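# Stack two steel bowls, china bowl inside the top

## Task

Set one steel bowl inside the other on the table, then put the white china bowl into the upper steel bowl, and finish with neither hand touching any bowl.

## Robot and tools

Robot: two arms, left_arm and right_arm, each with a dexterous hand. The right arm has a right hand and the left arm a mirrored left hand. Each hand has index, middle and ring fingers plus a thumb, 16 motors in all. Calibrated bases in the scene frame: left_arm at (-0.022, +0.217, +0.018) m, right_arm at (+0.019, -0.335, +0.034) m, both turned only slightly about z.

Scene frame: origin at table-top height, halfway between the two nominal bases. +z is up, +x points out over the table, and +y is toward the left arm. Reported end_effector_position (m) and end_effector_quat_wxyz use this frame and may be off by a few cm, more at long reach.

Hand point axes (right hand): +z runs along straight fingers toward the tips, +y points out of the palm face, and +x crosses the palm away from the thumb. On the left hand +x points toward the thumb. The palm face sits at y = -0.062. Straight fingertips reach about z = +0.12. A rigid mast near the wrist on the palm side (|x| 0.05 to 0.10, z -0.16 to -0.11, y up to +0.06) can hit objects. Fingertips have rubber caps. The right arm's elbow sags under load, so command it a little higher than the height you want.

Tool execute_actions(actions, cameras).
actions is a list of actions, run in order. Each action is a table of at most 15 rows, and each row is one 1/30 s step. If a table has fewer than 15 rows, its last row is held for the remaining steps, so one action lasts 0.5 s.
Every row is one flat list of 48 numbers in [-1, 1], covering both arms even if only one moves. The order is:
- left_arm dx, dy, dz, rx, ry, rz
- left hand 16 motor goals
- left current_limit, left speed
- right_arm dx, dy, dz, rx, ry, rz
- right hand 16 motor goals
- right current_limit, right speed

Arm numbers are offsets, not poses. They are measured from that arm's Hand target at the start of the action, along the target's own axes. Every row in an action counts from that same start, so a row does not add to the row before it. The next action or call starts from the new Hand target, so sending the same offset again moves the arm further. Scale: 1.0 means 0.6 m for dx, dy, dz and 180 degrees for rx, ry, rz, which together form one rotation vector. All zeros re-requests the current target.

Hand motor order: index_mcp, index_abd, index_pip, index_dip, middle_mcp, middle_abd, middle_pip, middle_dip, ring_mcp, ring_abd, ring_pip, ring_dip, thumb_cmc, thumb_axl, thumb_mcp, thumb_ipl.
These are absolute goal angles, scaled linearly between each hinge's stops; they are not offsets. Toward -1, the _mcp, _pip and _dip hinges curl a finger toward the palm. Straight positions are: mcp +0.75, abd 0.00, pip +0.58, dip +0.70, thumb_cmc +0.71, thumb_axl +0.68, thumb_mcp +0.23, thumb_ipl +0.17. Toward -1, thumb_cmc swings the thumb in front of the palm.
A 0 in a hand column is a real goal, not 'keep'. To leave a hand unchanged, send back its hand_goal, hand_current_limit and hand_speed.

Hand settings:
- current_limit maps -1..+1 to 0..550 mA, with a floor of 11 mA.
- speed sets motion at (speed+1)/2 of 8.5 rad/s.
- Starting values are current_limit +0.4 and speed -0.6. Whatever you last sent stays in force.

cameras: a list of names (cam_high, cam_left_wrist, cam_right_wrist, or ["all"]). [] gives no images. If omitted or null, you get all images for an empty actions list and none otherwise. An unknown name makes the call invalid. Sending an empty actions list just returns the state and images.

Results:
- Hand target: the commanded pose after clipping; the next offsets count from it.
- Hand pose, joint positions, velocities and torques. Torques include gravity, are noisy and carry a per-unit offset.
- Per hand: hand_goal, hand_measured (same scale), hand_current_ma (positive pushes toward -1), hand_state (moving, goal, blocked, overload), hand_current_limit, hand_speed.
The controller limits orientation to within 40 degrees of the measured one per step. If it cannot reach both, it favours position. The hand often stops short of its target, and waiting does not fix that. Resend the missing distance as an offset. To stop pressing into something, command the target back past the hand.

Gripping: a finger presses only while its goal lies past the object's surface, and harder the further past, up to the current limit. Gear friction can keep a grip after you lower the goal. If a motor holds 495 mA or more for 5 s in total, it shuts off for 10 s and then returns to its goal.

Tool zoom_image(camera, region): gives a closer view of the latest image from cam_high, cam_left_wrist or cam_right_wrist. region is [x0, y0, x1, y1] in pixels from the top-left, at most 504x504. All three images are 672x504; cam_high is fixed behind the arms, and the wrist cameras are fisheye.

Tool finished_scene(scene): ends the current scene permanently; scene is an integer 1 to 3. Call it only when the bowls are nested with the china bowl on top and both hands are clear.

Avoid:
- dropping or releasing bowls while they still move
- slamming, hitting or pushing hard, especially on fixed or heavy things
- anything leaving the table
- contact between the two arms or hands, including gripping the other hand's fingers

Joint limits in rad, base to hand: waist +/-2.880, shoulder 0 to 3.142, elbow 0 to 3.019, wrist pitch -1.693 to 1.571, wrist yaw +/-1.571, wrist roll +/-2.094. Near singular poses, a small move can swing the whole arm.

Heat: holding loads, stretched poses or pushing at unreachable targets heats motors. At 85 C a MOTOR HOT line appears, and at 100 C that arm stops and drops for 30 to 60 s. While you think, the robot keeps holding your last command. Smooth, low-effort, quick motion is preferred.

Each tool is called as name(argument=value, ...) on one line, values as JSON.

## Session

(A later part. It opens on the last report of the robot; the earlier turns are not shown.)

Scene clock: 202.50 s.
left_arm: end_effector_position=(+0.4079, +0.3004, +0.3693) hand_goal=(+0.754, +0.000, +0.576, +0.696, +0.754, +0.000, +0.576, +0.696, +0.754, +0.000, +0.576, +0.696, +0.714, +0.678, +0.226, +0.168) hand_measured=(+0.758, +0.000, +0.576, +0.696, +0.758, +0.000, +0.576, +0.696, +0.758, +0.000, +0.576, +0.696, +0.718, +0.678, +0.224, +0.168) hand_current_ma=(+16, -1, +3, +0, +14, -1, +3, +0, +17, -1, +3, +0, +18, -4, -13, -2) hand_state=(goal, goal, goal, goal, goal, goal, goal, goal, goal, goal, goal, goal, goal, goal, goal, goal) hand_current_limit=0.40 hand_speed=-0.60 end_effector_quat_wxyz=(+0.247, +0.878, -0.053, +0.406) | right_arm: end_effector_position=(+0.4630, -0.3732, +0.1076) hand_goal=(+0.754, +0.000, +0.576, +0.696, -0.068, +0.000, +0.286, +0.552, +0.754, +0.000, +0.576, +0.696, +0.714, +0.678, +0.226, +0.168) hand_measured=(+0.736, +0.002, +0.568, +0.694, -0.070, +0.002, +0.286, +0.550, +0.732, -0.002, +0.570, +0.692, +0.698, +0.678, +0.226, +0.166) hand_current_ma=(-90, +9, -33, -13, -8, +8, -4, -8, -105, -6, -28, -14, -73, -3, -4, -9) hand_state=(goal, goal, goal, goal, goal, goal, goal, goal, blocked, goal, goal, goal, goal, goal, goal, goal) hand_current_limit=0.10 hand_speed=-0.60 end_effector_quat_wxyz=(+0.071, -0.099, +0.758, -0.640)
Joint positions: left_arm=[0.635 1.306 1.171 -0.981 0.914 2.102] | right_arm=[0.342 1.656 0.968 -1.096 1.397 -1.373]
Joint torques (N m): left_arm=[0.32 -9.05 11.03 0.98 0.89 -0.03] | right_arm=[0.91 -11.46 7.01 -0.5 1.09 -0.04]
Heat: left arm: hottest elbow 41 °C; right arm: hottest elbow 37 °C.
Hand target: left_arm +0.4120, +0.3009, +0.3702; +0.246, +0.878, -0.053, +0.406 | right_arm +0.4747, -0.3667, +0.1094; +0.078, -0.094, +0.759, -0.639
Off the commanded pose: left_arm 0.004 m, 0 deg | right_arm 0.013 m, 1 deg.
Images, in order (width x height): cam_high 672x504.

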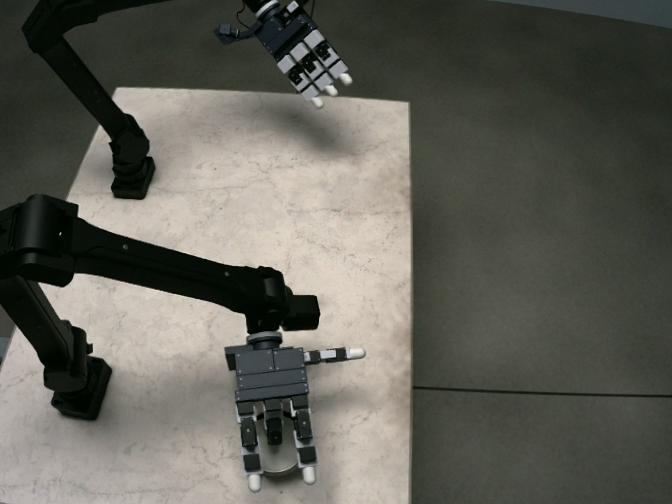

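execute_actions(actions=[[[0,0,0,0,0,0,0.754,0,0.576,0.696,0.754,0,0.576,0.696,0.754,0,0.576,0.696,0.714,0.678,0.226,0.168,0.4,-0.6,-0.0024,0.0017,-0.0096,0,0,0,0.754,0,0.576,0.696,-0.068,0,0.285,0.551,0.754,0,0.576,0.696,0.714,0.677,0.225,0.168,0.1,-0.6]]], cameras=["cam_high"])

zoom_image(camera="cam_high", region=[236, 404, 316, 484])

execute_actions(actions=[[[0,0,0,0,0,0,0.754,0,0.576,0.696,0.754,0,0.576,0.696,0.754,0,0.576,0.696,0.714,0.678,0.226,0.168,0.4,-0.6,-0.0024,0.0017,-0.0080,0,0,0,0.754,0,0.576,0.696,-0.068,0,0.285,0.551,0.754,0,0.576,0.696,0.714,0.677,0.225,0.168,0.1,-0.6]]], cameras=["cam_high"])

zoom_image(camera="cam_high", region=[236, 404, 316, 484])

Scene clock: 204.00 s.
left_arm: end_effector_position=(+0.4079, +0.3004, +0.3693) hand_goal=(+0.754, +0.000, +0.576, +0.696, +0.754, +0.000, +0.576, +0.696, +0.754, +0.000, +0.576, +0.696, +0.714, +0.678, +0.226, +0.168) hand_measured=(+0.758, +0.000, +0.576, +0.696, +0.758, +0.000, +0.576, +0.696, +0.758, +0.000, +0.576, +0.696, +0.718, +0.678, +0.224, +0.168) hand_current_ma=(+16, -1, +3, +0, +14, -1, +3, +0, +17, -1, +3, +0, +18, -4, -13, -2) hand_state=(goal, goal, goal, goal, goal, goal, goal, goal, goal, goal, goal, goal, goal, goal, goal, goal) hand_current_limit=0.40 hand_speed=-0.60 end_effector_quat_wxyz=(+0.247, +0.878, -0.053, +0.406) | right_arm: end_effector_position=(+0.4625, -0.3689, +0.1080) hand_goal=(+0.754, +0.000, +0.576, +0.696, -0.068, +0.000, +0.286, +0.552, +0.754, +0.000, +0.576, +0.696, +0.714, +0.678, +0.226, +0.168) hand_measured=(+0.736, +0.002, +0.568, +0.694, -0.064, +0.000, +0.288, +0.552, +0.732, -0.002, +0.570, +0.692, +0.698, +0.678, +0.226, +0.166) hand_current_ma=(-90, +9, -33, -13, +16, -2, +10, +1, -105, -6, -28, -14, -73, -3, -4, -9) hand_state=(goal, goal, goal, goal, goal, goal, goal, goal, blocked, goal, goal, goal, goal, goal, goal, goal) hand_current_limit=0.10 hand_speed=-0.60 end_effector_quat_wxyz=(+0.069, -0.099, +0.757, -0.642)
Joint positions: left_arm=[0.635 1.306 1.171 -0.981 0.914 2.102] | right_arm=[0.353 1.674 0.988 -1.176 1.396 -1.299]
Joint torques (N m): left_arm=[0.32 -9.17 10.99 0.85 0.88 -0.04] | right_arm=[1.08 -11.69 7.3 -0.59 0.88 0]
Heat: left arm: hottest elbow 41 °C; right arm: hottest elbow 37 °C.
Hand target: left_arm +0.4120, +0.3009, +0.3702; +0.246, +0.878, -0.053, +0.406 | right_arm +0.4746, -0.3609, +0.1093; +0.078, -0.094, +0.759, -0.639
Off the commanded pose: left_arm 0.004 m, 0 deg | right_arm 0.015 m, 1 deg.
Images, in order (width x height): cam_high 672x504.

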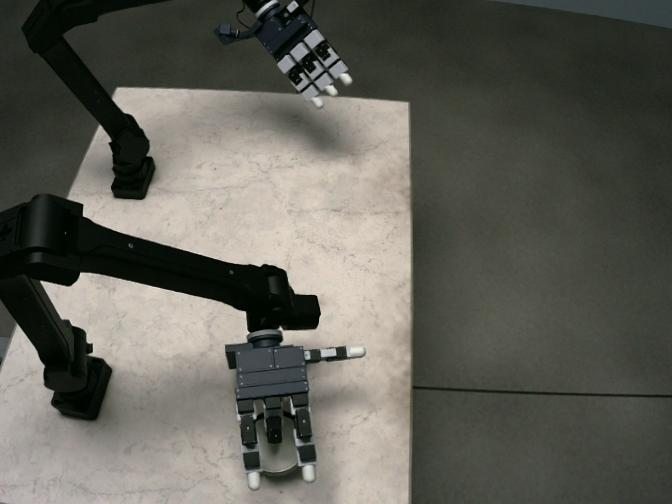

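Scaled by 6.300 from the camera's 672x504 image, which has a finer 960x720 frame.

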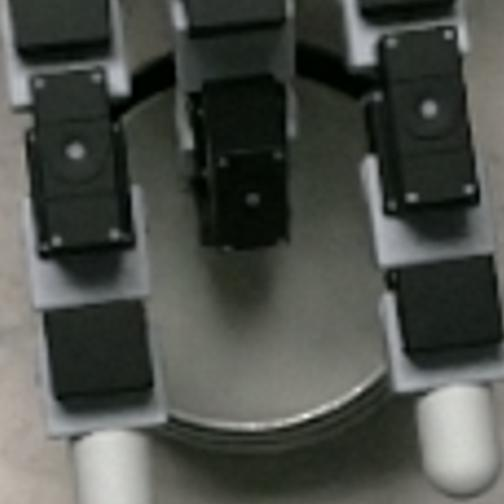

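Scene clock: 204.97 s.
left_arm: end_effector_position=(+0.4079, +0.3004, +0.3693) hand_goal=(+0.754, +0.000, +0.576, +0.696, +0.754, +0.000, +0.576, +0.696, +0.754, +0.000, +0.576, +0.696, +0.714, +0.678, +0.226, +0.168) hand_measured=(+0.758, +0.000, +0.576, +0.696, +0.758, +0.000, +0.576, +0.696, +0.758, +0.000, +0.576, +0.696, +0.718, +0.678, +0.224, +0.168) hand_current_ma=(+16, -1, +3, +0, +14, -1, +3, +0, +17, -1, +3, +0, +18, -4, -13, -2) hand_state=(goal, goal, goal, goal, goal, goal, goal, goal, goal, goal, goal, goal, goal, goal, goal, goal) hand_current_limit=0.40 hand_speed=-0.60 end_effector_quat_wxyz=(+0.247, +0.878, -0.053, +0.406) | right_arm: end_effector_position=(+0.4633, -0.3645, +0.1088) hand_goal=(+0.754, +0.000, +0.576, +0.696, -0.068, +0.000, +0.286, +0.552, +0.754, +0.000, +0.576, +0.696, +0.714, +0.678, +0.226, +0.168) hand_measured=(+0.736, +0.002, +0.568, +0.694, -0.056, +0.000, +0.292, +0.556, +0.732, -0.002, +0.570, +0.692, +0.698, +0.678, +0.226, +0.166) hand_current_ma=(-90, +9, -33, -13, +58, -3, +30, +14, -105, -6, -28, -14, -73, -3, -4, -9) hand_state=(goal, goal, goal, goal, goal, goal, goal, goal, blocked, goal, goal, goal, goal, goal, goal, goal) hand_current_limit=0.10 hand_speed=-0.60 end_effector_quat_wxyz=(+0.070, -0.099, +0.757, -0.642)
Joint positions: left_arm=[0.635 1.306 1.171 -0.981 0.914 2.102] | right_arm=[0.364 1.689 1.005 -1.238 1.394 -1.237]
Joint torques (N m): left_arm=[0.62 -8.7 10.99 0.91 0.87 -0.04] | right_arm=[1.03 -12.22 7.34 -0.59 0.8 0.03]
Heat: left arm: hottest elbow 41 °C; right arm: hottest elbow 37 °C.
Hand target: left_arm +0.4120, +0.3009, +0.3702; +0.246, +0.878, -0.053, +0.406 | right_arm +0.4749, -0.3557, +0.1091; +0.078, -0.094, +0.759, -0.639
Off the commanded pose: left_arm 0.004 m, 0 deg | right_arm 0.015 m, 1 deg.
Images, in order (width x height): cam_high 672x504.

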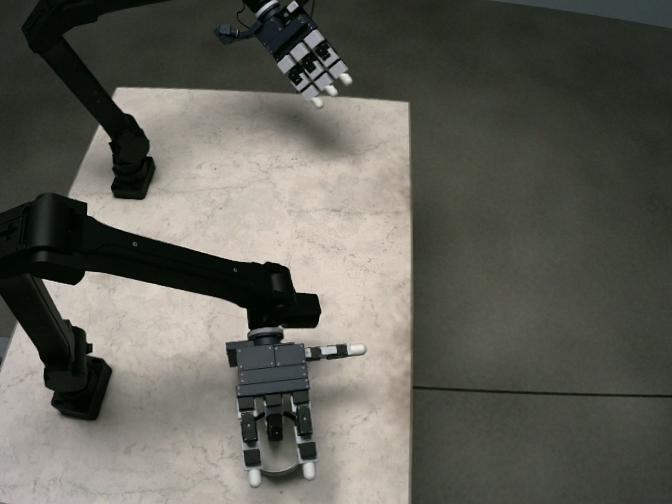

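Scaled by 6.300 from the camera's 672x504 image, which has a finer 960x720 frame.

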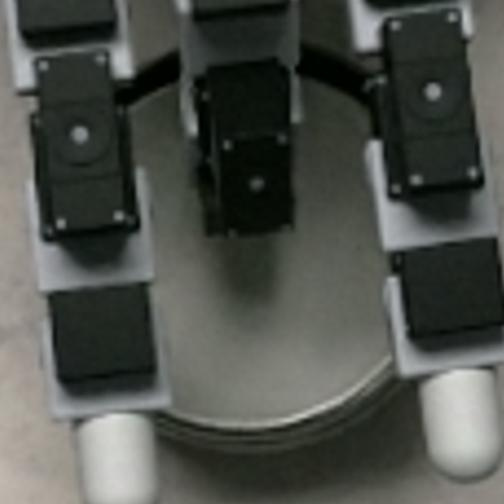

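execute_actions(actions=[[[0,0,0,0,0,0,0.754,0,0.576,0.696,0.754,0,0.576,0.696,0.754,0,0.576,0.696,0.714,0.678,0.226,0.168,0.4,-0.6,-0.0024,0.0017,-0.0096,0,0,0,0.754,0,0.576,0.696,-0.068,0,0.285,0.551,0.754,0,0.576,0.696,0.714,0.677,0.225,0.168,0.1,-0.6]]], cameras=["cam_high"])

zoom_image(camera="cam_high", region=[236, 404, 316, 484])

execute_actions(actions=[[[0,0,0,0,0,0,0.754,0,0.576,0.696,0.754,0,0.576,0.696,0.754,0,0.576,0.696,0.714,0.678,0.226,0.168,0.4,-0.6,-0.0024,0.0017,-0.0096,0,0,0,0.754,0,0.576,0.696,-0.068,0,0.285,0.551,0.754,0,0.576,0.696,0.714,0.677,0.225,0.168,0.1,-0.6]]], cameras=["cam_high"])

zoom_image(camera="cam_high", region=[236, 404, 316, 484])

Scene clock: 206.53 s.
left_arm: end_effector_position=(+0.4079, +0.3004, +0.3693) hand_goal=(+0.754, +0.000, +0.576, +0.696, +0.754, +0.000, +0.576, +0.696, +0.754, +0.000, +0.576, +0.696, +0.714, +0.678, +0.226, +0.168) hand_measured=(+0.758, +0.000, +0.576, +0.696, +0.758, +0.000, +0.576, +0.696, +0.758, +0.000, +0.576, +0.696, +0.718, +0.678, +0.224, +0.168) hand_current_ma=(+16, -1, +3, +0, +14, -1, +3, +0, +17, -1, +3, +0, +18, -4, -13, -2) hand_state=(goal, goal, goal, goal, goal, goal, goal, goal, goal, goal, goal, goal, goal, goal, goal, goal) hand_current_limit=0.40 hand_speed=-0.60 end_effector_quat_wxyz=(+0.247, +0.878, -0.053, +0.406) | right_arm: end_effector_position=(+0.4638, -0.3590, +0.1096) hand_goal=(+0.754, +0.000, +0.576, +0.696, -0.068, +0.000, +0.286, +0.552, +0.754, +0.000, +0.576, +0.696, +0.714, +0.678, +0.226, +0.168) hand_measured=(+0.736, +0.002, +0.568, +0.694, -0.050, -0.002, +0.296, +0.556, +0.732, -0.002, +0.570, +0.692, +0.698, +0.678, +0.226, +0.166) hand_current_ma=(-90, +9, -33, -13, +86, -5, +42, +22, -105, -6, -28, -14, -73, -3, -4, -9) hand_state=(goal, goal, goal, goal, goal, goal, goal, goal, blocked, goal, goal, goal, goal, goal, goal, goal) hand_current_limit=0.10 hand_speed=-0.60 end_effector_quat_wxyz=(+0.070, -0.098, +0.756, -0.643)
Joint positions: left_arm=[0.635 1.306 1.171 -0.981 0.914 2.102] | right_arm=[0.377 1.705 1.024 -1.305 1.391 -1.169]
Joint torques (N m): left_arm=[0.44 -8.94 10.93 0.92 0.88 -0.04] | right_arm=[0.62 -11.75 7.04 -0.9 0.73 0.05]
Heat: left arm: hottest elbow 41 °C; right arm: hottest elbow 38 °C.
Hand target: left_arm +0.4120, +0.3009, +0.3702; +0.246, +0.878, -0.053, +0.406 | right_arm +0.4749, -0.3497, +0.1092; +0.078, -0.094, +0.759, -0.639
Off the commanded pose: left_arm 0.004 m, 0 deg | right_arm 0.014 m, 1 deg.
Images, in order (width x height): cam_high 672x504.

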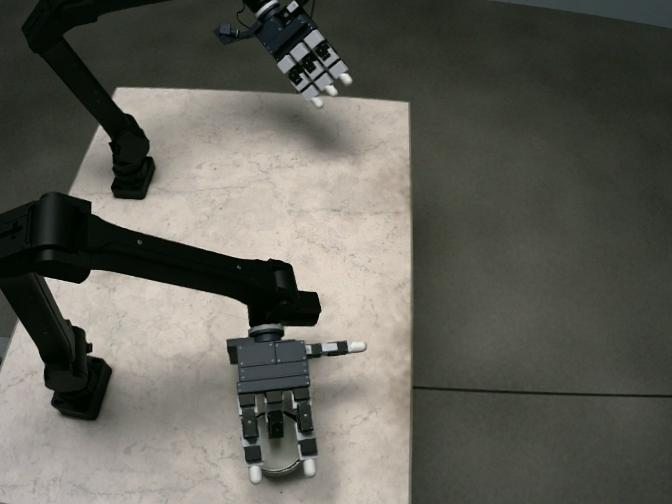

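Scaled by 6.300 from the camera's 672x504 image, which has a finer 960x720 frame.

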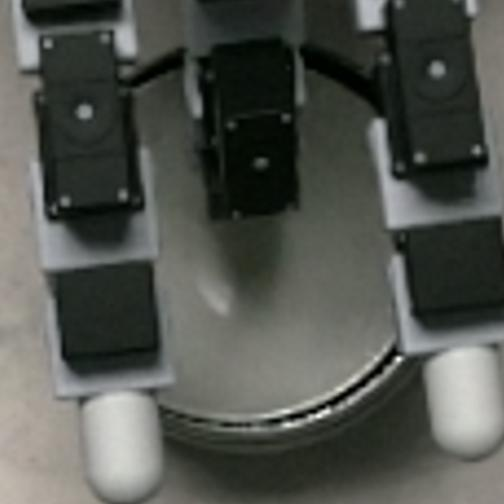

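Scene clock: 207.50 s.
left_arm: end_effector_position=(+0.4079, +0.3004, +0.3693) hand_goal=(+0.754, +0.000, +0.576, +0.696, +0.754, +0.000, +0.576, +0.696, +0.754, +0.000, +0.576, +0.696, +0.714, +0.678, +0.226, +0.168) hand_measured=(+0.758, +0.000, +0.576, +0.696, +0.758, +0.000, +0.576, +0.696, +0.758, +0.000, +0.576, +0.696, +0.718, +0.678, +0.224, +0.168) hand_current_ma=(+16, -1, +3, +0, +14, -1, +3, +0, +17, -1, +3, +0, +18, -4, -13, -2) hand_state=(goal, goal, goal, goal, goal, goal, goal, goal, goal, goal, goal, goal, goal, goal, goal, goal) hand_current_limit=0.40 hand_speed=-0.60 end_effector_quat_wxyz=(+0.247, +0.878, -0.053, +0.406) | right_arm: end_effector_position=(+0.4638, -0.3533, +0.1096) hand_goal=(+0.754, +0.000, +0.576, +0.696, -0.068, +0.000, +0.286, +0.552, +0.754, +0.000, +0.576, +0.696, +0.714, +0.678, +0.226, +0.168) hand_measured=(+0.736, +0.002, +0.568, +0.694, -0.046, -0.002, +0.298, +0.558, +0.732, -0.002, +0.570, +0.692, +0.698, +0.678, +0.226, +0.166) hand_current_ma=(-90, +9, -33, -13, +111, -11, +53, +29, -105, -6, -28, -14, -73, -3, -4, -9) hand_state=(goal, goal, goal, goal, blocked, goal, goal, goal, blocked, goal, goal, goal, goal, goal, goal, goal) hand_current_limit=0.10 hand_speed=-0.60 end_effector_quat_wxyz=(+0.070, -0.099, +0.757, -0.643)
Joint positions: left_arm=[0.635 1.306 1.171 -0.981 0.914 2.102] | right_arm=[0.39 1.722 1.041 -1.37 1.384 -1.105]
Joint torques (N m): left_arm=[0.62 -8.88 11.03 0.91 0.87 -0.03] | right_arm=[1.79 -12.22 7.05 -0.85 0.65 0.11]
Heat: left arm: hottest elbow 41 °C; right arm: hottest elbow 38 °C.
Hand target: left_arm +0.4120, +0.3009, +0.3702; +0.246, +0.878, -0.053, +0.406 | right_arm +0.4748, -0.3436, +0.1090; +0.078, -0.094, +0.759, -0.639
Off the commanded pose: left_arm 0.004 m, 0 deg | right_arm 0.015 m, 1 deg.
Images, in order (width x height): cam_high 672x504.

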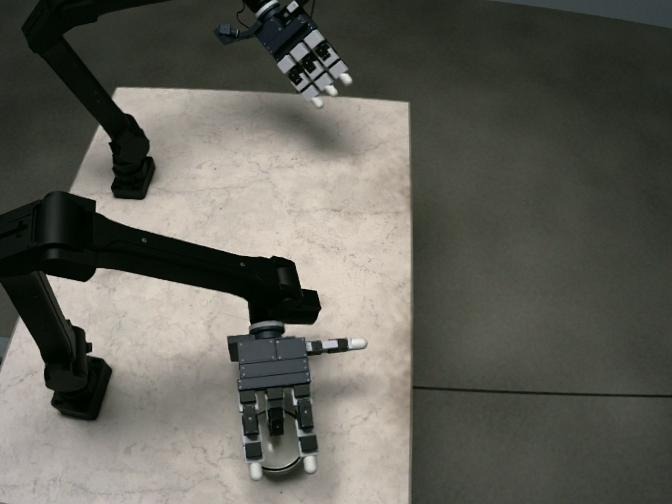

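Scaled by 6.300 from the camera's 672x504 image, which has a finer 960x720 frame.

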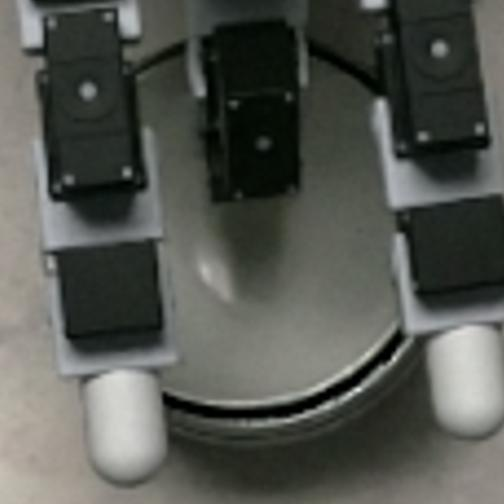

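execute_actions(actions=[[[0,0,0,0,0,0,0.754,0,0.576,0.696,0.754,0,0.576,0.696,0.754,0,0.576,0.696,0.714,0.678,0.226,0.168,0.4,-0.6,0.0048,-0.0034,0.0192,0,0,0,0.754,0,0.576,0.696,-0.068,0,0.285,0.551,0.754,0,0.576,0.696,0.714,0.677,0.225,0.168,0.1,-0.6]],[[0,0,0,0,0,0,0.754,0,0.576,0.696,0.754,0,0.576,0.696,0.754,0,0.576,0.696,0.714,0.678,0.226,0.168,0.4,-0.6,0.0048,-0.0034,0.0192,0,0,0,0.754,0,0.576,0.696,-0.068,0,0.285,0.551,0.754,0,0.576,0.696,0.714,0.677,0.225,0.168,0.1,-0.6]]], cameras=["cam_high"])

zoom_image(camera="cam_high", region=[236, 404, 316, 484])

Scene clock: 209.67 s.
left_arm: end_effector_position=(+0.4079, +0.3004, +0.3693) hand_goal=(+0.754, +0.000, +0.576, +0.696, +0.754, +0.000, +0.576, +0.696, +0.754, +0.000, +0.576, +0.696, +0.714, +0.678, +0.226, +0.168) hand_measured=(+0.758, +0.000, +0.576, +0.696, +0.758, +0.000, +0.576, +0.696, +0.758, +0.000, +0.576, +0.696, +0.718, +0.678, +0.224, +0.168) hand_current_ma=(+16, -1, +3, +0, +14, -1, +3, +0, +17, -1, +3, +0, +18, -4, -13, -2) hand_state=(goal, goal, goal, goal, goal, goal, goal, goal, goal, goal, goal, goal, goal, goal, goal, goal) hand_current_limit=0.40 hand_speed=-0.60 end_effector_quat_wxyz=(+0.247, +0.878, -0.053, +0.406) | right_arm: end_effector_position=(+0.4759, -0.3653, +0.1079) hand_goal=(+0.754, +0.000, +0.576, +0.696, -0.068, +0.000, +0.286, +0.552, +0.754, +0.000, +0.576, +0.696, +0.714, +0.678, +0.226, +0.168) hand_measured=(+0.736, +0.002, +0.568, +0.694, -0.070, -0.002, +0.288, +0.552, +0.732, -0.002, +0.570, +0.692, +0.698, +0.678, +0.226, +0.166) hand_current_ma=(-90, +9, -33, -13, -6, -11, +8, +4, -105, -6, -28, -14, -73, -3, -4, -9) hand_state=(goal, goal, goal, goal, goal, goal, goal, goal, blocked, goal, goal, goal, goal, goal, goal, goal) hand_current_limit=0.10 hand_speed=-0.60 end_effector_quat_wxyz=(+0.078, -0.093, +0.758, -0.641)
Joint positions: left_arm=[0.635 1.306 1.171 -0.981 0.914 2.102] | right_arm=[0.353 1.692 1.013 -1.146 1.397 -1.314]
Joint torques (N m): left_arm=[0.44 -8.82 10.97 0.91 0.87 -0.03] | right_arm=[-0.67 -13.45 4.88 -0.05 1.12 -0.22]
Heat: left arm: hottest elbow 41 °C; right arm: hottest elbow 37 °C.
Hand target: left_arm +0.4120, +0.3009, +0.3702; +0.246, +0.878, -0.053, +0.406 | right_arm +0.4749, -0.3678, +0.1092; +0.078, -0.094, +0.759, -0.639
Off the commanded pose: left_arm 0.004 m, 0 deg | right_arm 0.003 m, 0 deg.
Images, in order (width x height): cam_high 672x504.

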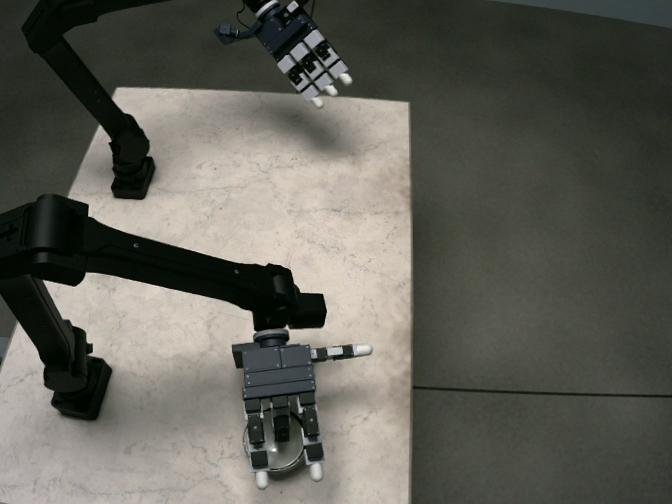

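Scaled by 6.300 from the camera's 672x504 image, which has a finer 960x720 frame.

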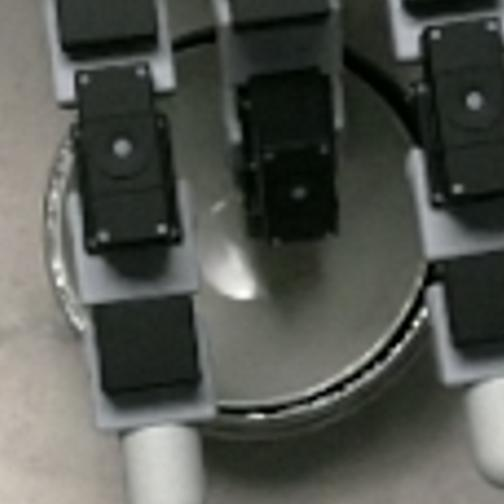

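execute_actions(actions=[[[0,0,0,0,0,0,0.754,0,0.576,0.696,0.754,0,0.576,0.696,0.754,0,0.576,0.696,0.714,0.678,0.226,0.168,0.4,-0.6,-0.0140,-0.060,-0.0080,0,0,0,0.754,0,0.576,0.696,-0.068,0,0.285,0.551,0.754,0,0.576,0.696,0.714,0.677,0.225,0.168,0.1,-0.6]],[[0,0,0,0,0,0,0.754,0,0.576,0.696,0.754,0,0.576,0.696,0.754,0,0.576,0.696,0.714,0.678,0.226,0.168,0.4,-0.6,0.02,-0.10,-0.04,0,0,0,0.754,0,0.576,0.696,-0.068,0,0.285,0.551,0.754,0,0.576,0.696,0.714,0.677,0.225,0.168,0.1,-0.6]],[[0,0,0,0,0,0,0.754,0,0.576,0.696,0.754,0,0.576,0.696,0.754,0,0.576,0.696,0.714,0.678,0.226,0.168,0.4,-0.6,0.04,-0.002,-0.07,0,0,0,0.754,0,0.576,0.696,-0.068,0,0.285,0.551,0.754,0,0.576,0.696,0.714,0.677,0.225,0.168,0.1,-0.6]]], cameras=["cam_high"])

zoom_image(camera="cam_high", region=[240, 404, 312, 476])

Scene clock: 212.27 s.
left_arm: end_effector_position=(+0.4079, +0.3004, +0.3693) hand_goal=(+0.754, +0.000, +0.576, +0.696, +0.754, +0.000, +0.576, +0.696, +0.754, +0.000, +0.576, +0.696, +0.714, +0.678, +0.226, +0.168) hand_measured=(+0.758, +0.000, +0.576, +0.696, +0.758, +0.000, +0.576, +0.696, +0.758, +0.000, +0.576, +0.696, +0.718, +0.678, +0.224, +0.168) hand_current_ma=(+16, -1, +3, +0, +14, -1, +3, +0, +17, -1, +3, +0, +18, -4, -13, -2) hand_state=(goal, goal, goal, goal, goal, goal, goal, goal, goal, goal, goal, goal, goal, goal, goal, goal) hand_current_limit=0.40 hand_speed=-0.60 end_effector_quat_wxyz=(+0.247, +0.878, -0.053, +0.406) | right_arm: end_effector_position=(+0.4323, -0.3244, +0.2154) hand_goal=(+0.754, +0.000, +0.576, +0.696, -0.068, +0.000, +0.286, +0.552, +0.754, +0.000, +0.576, +0.696, +0.714, +0.678, +0.226, +0.168) hand_measured=(+0.736, +0.002, +0.568, +0.694, -0.070, -0.002, +0.288, +0.552, +0.732, -0.002, +0.570, +0.692, +0.698, +0.678, +0.226, +0.166) hand_current_ma=(-90, +9, -33, -13, -11, -8, +8, +4, -105, -6, -28, -14, -72, -3, -4, -9) hand_state=(goal, goal, goal, goal, goal, goal, goal, goal, blocked, goal, goal, goal, goal, goal, goal, goal) hand_current_limit=0.10 hand_speed=-0.60 end_effector_quat_wxyz=(+0.093, -0.117, +0.766, -0.625)
Joint positions: left_arm=[0.635 1.306 1.171 -0.981 0.914 2.102] | right_arm=[0.476 1.497 1.098 -1.673 1.339 -1.062]
Joint torques (N m): left_arm=[0.85 -9.17 11 0.87 0.88 -0.02] | right_arm=[0.26 -11.69 6.9 -1.06 0.87 0.03]
Heat: left arm: hottest elbow 41 °C; right arm: hottest elbow 37 °C.
Hand target: left_arm +0.4120, +0.3009, +0.3702; +0.246, +0.878, -0.053, +0.406 | right_arm +0.4354, -0.3228, +0.2170; +0.078, -0.094, +0.759, -0.639
Off the commanded pose: left_arm 0.004 m, 0 deg | right_arm 0.004 m, 4 deg.
joint sent to its limit (right arm) — joint 4 (wrist pitch), lower limit. The joint targets are off in orientation, not in position.
Images, in order (width x height): cam_high 672x504.

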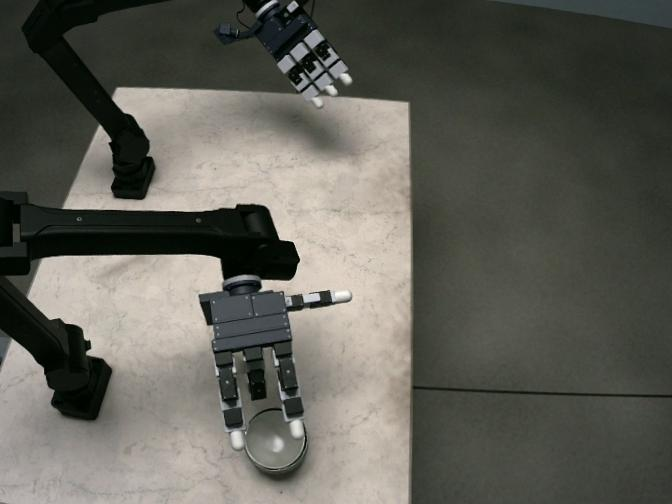

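Scaled by 7.000 from the camera's 672x504 image, which has a finer 960x720 frame.

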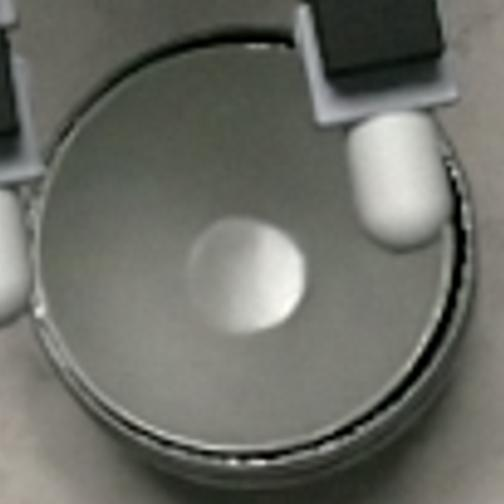

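execute_actions(actions=[[[0,0,0,0,0,0,0.754,0,0.576,0.696,0.754,0,0.576,0.696,0.754,0,0.576,0.696,0.714,0.678,0.226,0.168,0.4,-0.6,0.036,-0.040,-0.085,0,-0.0602,-0.0104,0.754,0,0.576,0.696,-0.068,0,0.285,0.551,0.754,0,0.576,0.696,0.714,0.677,0.225,0.168,0.1,-0.6]]], cameras=["cam_high"])

zoom_image(camera="cam_high", region=[240, 404, 312, 476])

zoom_image(camera="cam_high", region=[264, 402, 284, 422])

zoom_image(camera="cam_high", region=[264, 460, 284, 480])

zoom_image(camera="cam_high", region=[240, 430, 260, 450])

zoom_image(camera="cam_high", region=[294, 430, 314, 450])

Scene clock: 214.10 s.
left_arm: end_effector_position=(+0.4079, +0.3004, +0.3693) hand_goal=(+0.754, +0.000, +0.576, +0.696, +0.754, +0.000, +0.576, +0.696, +0.754, +0.000, +0.576, +0.696, +0.714, +0.678, +0.226, +0.168) hand_measured=(+0.758, +0.000, +0.576, +0.696, +0.758, +0.000, +0.576, +0.696, +0.758, +0.000, +0.576, +0.696, +0.718, +0.678, +0.224, +0.168) hand_current_ma=(+16, -1, +3, +0, +14, -1, +3, +0, +17, -1, +3, +0, +18, -4, -13, -2) hand_state=(goal, goal, goal, goal, goal, goal, goal, goal, goal, goal, goal, goal, goal, goal, goal, goal) hand_current_limit=0.40 hand_speed=-0.60 end_effector_quat_wxyz=(+0.247, +0.878, -0.053, +0.406) | right_arm: end_effector_position=(+0.4064, -0.2825, +0.2520) hand_goal=(+0.754, +0.000, +0.576, +0.696, -0.068, +0.000, +0.286, +0.552, +0.754, +0.000, +0.576, +0.696, +0.714, +0.678, +0.226, +0.168) hand_measured=(+0.736, +0.002, +0.568, +0.694, -0.070, -0.002, +0.288, +0.552, +0.732, -0.002, +0.570, +0.692, +0.698, +0.678, +0.226, +0.166) hand_current_ma=(-90, +9, -33, -13, -13, -8, +8, +4, -105, -6, -28, -14, -72, -3, -4, -9) hand_state=(goal, goal, goal, goal, goal, goal, goal, goal, blocked, goal, goal, goal, goal, goal, goal, goal) hand_current_limit=0.10 hand_speed=-0.60 end_effector_quat_wxyz=(+0.156, -0.167, +0.753, -0.617)
Joint positions: left_arm=[0.635 1.306 1.171 -0.981 0.914 2.102] | right_arm=[0.613 1.363 1.061 -1.674 1.364 -1.128]
Joint torques (N m): left_arm=[0.32 -9 10.91 0.94 0.87 -0.03] | right_arm=[-0.44 -9.41 5.93 -0.83 1.02 -0.2]
Heat: left arm: hottest elbow 41 °C; right arm: hottest elbow 37 °C.
Hand target: left_arm +0.4120, +0.3009, +0.3702; +0.246, +0.878, -0.053, +0.406 | right_arm +0.4034, -0.2832, +0.2496; +0.139, -0.166, +0.747, -0.629
Off the commanded pose: left_arm 0.004 m, 0 deg | right_arm 0.004 m, 2 deg.
joint sent to its limit (right arm) — joint 4 (wrist pitch), lower limit. The joint targets still meet the commanded pose.
Images, in order (width x height): cam_high 672x504.

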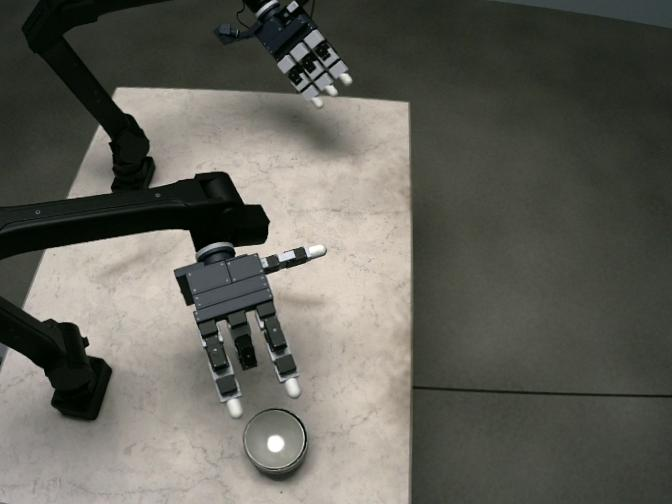

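Scaled by 7.000 from the camera's 672x504 image, which has a finer 960x720 frame.

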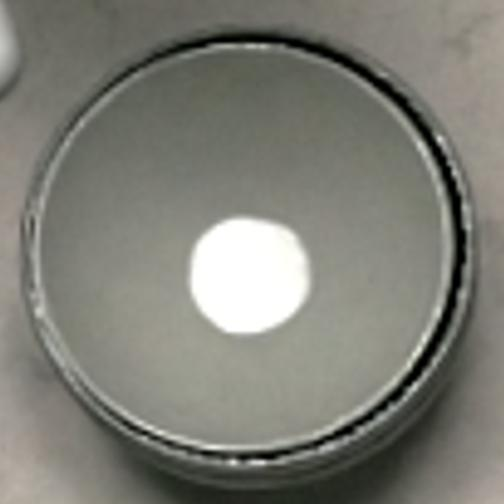

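Scaled by 25.200 from the camera's 672x504 image, which has a finer 960x720 frame.

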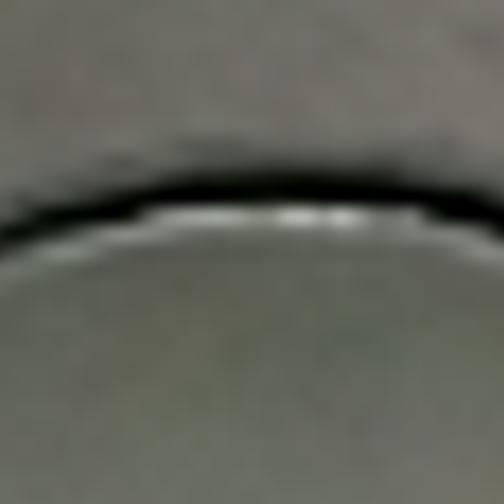

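Scaled by 25.200 from the camera's 672x504 image, which has a finer 960x720 frame.

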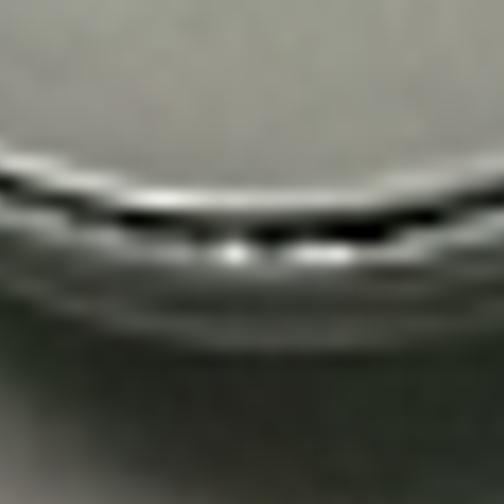

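Scaled by 25.200 from the camera's 672x504 image, which has a finer 960x720 frame.

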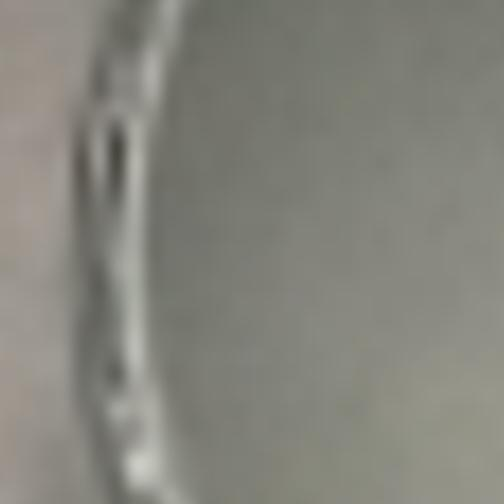

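Scaled by 25.200 from the camera's 672x504 image, which has a finer 960x720 frame.

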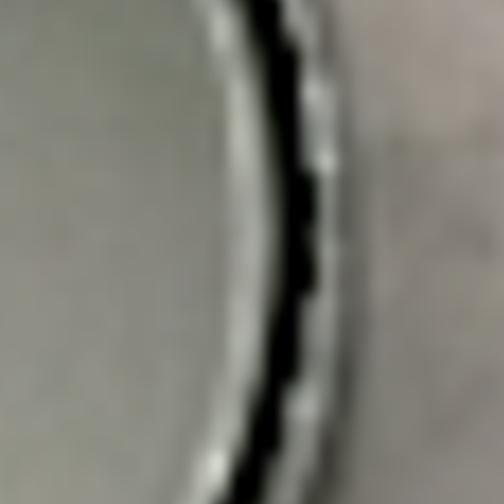

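zoom_image(camera="cam_high", region=[264, 431, 288, 455])

Scaled by 21.000 from the camera's 672x504 image, which has a finer 960x720 frame.

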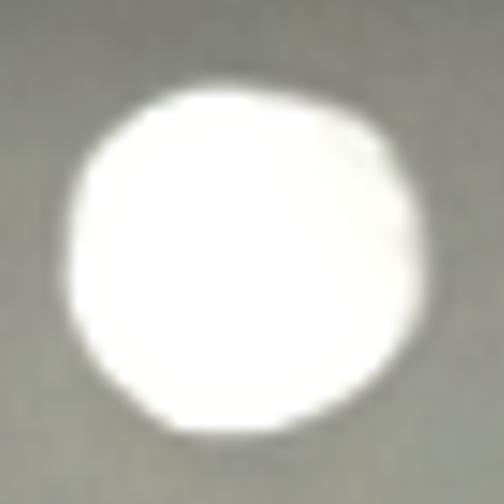

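finished_scene(scene=3)

The scene is finished: the task was done.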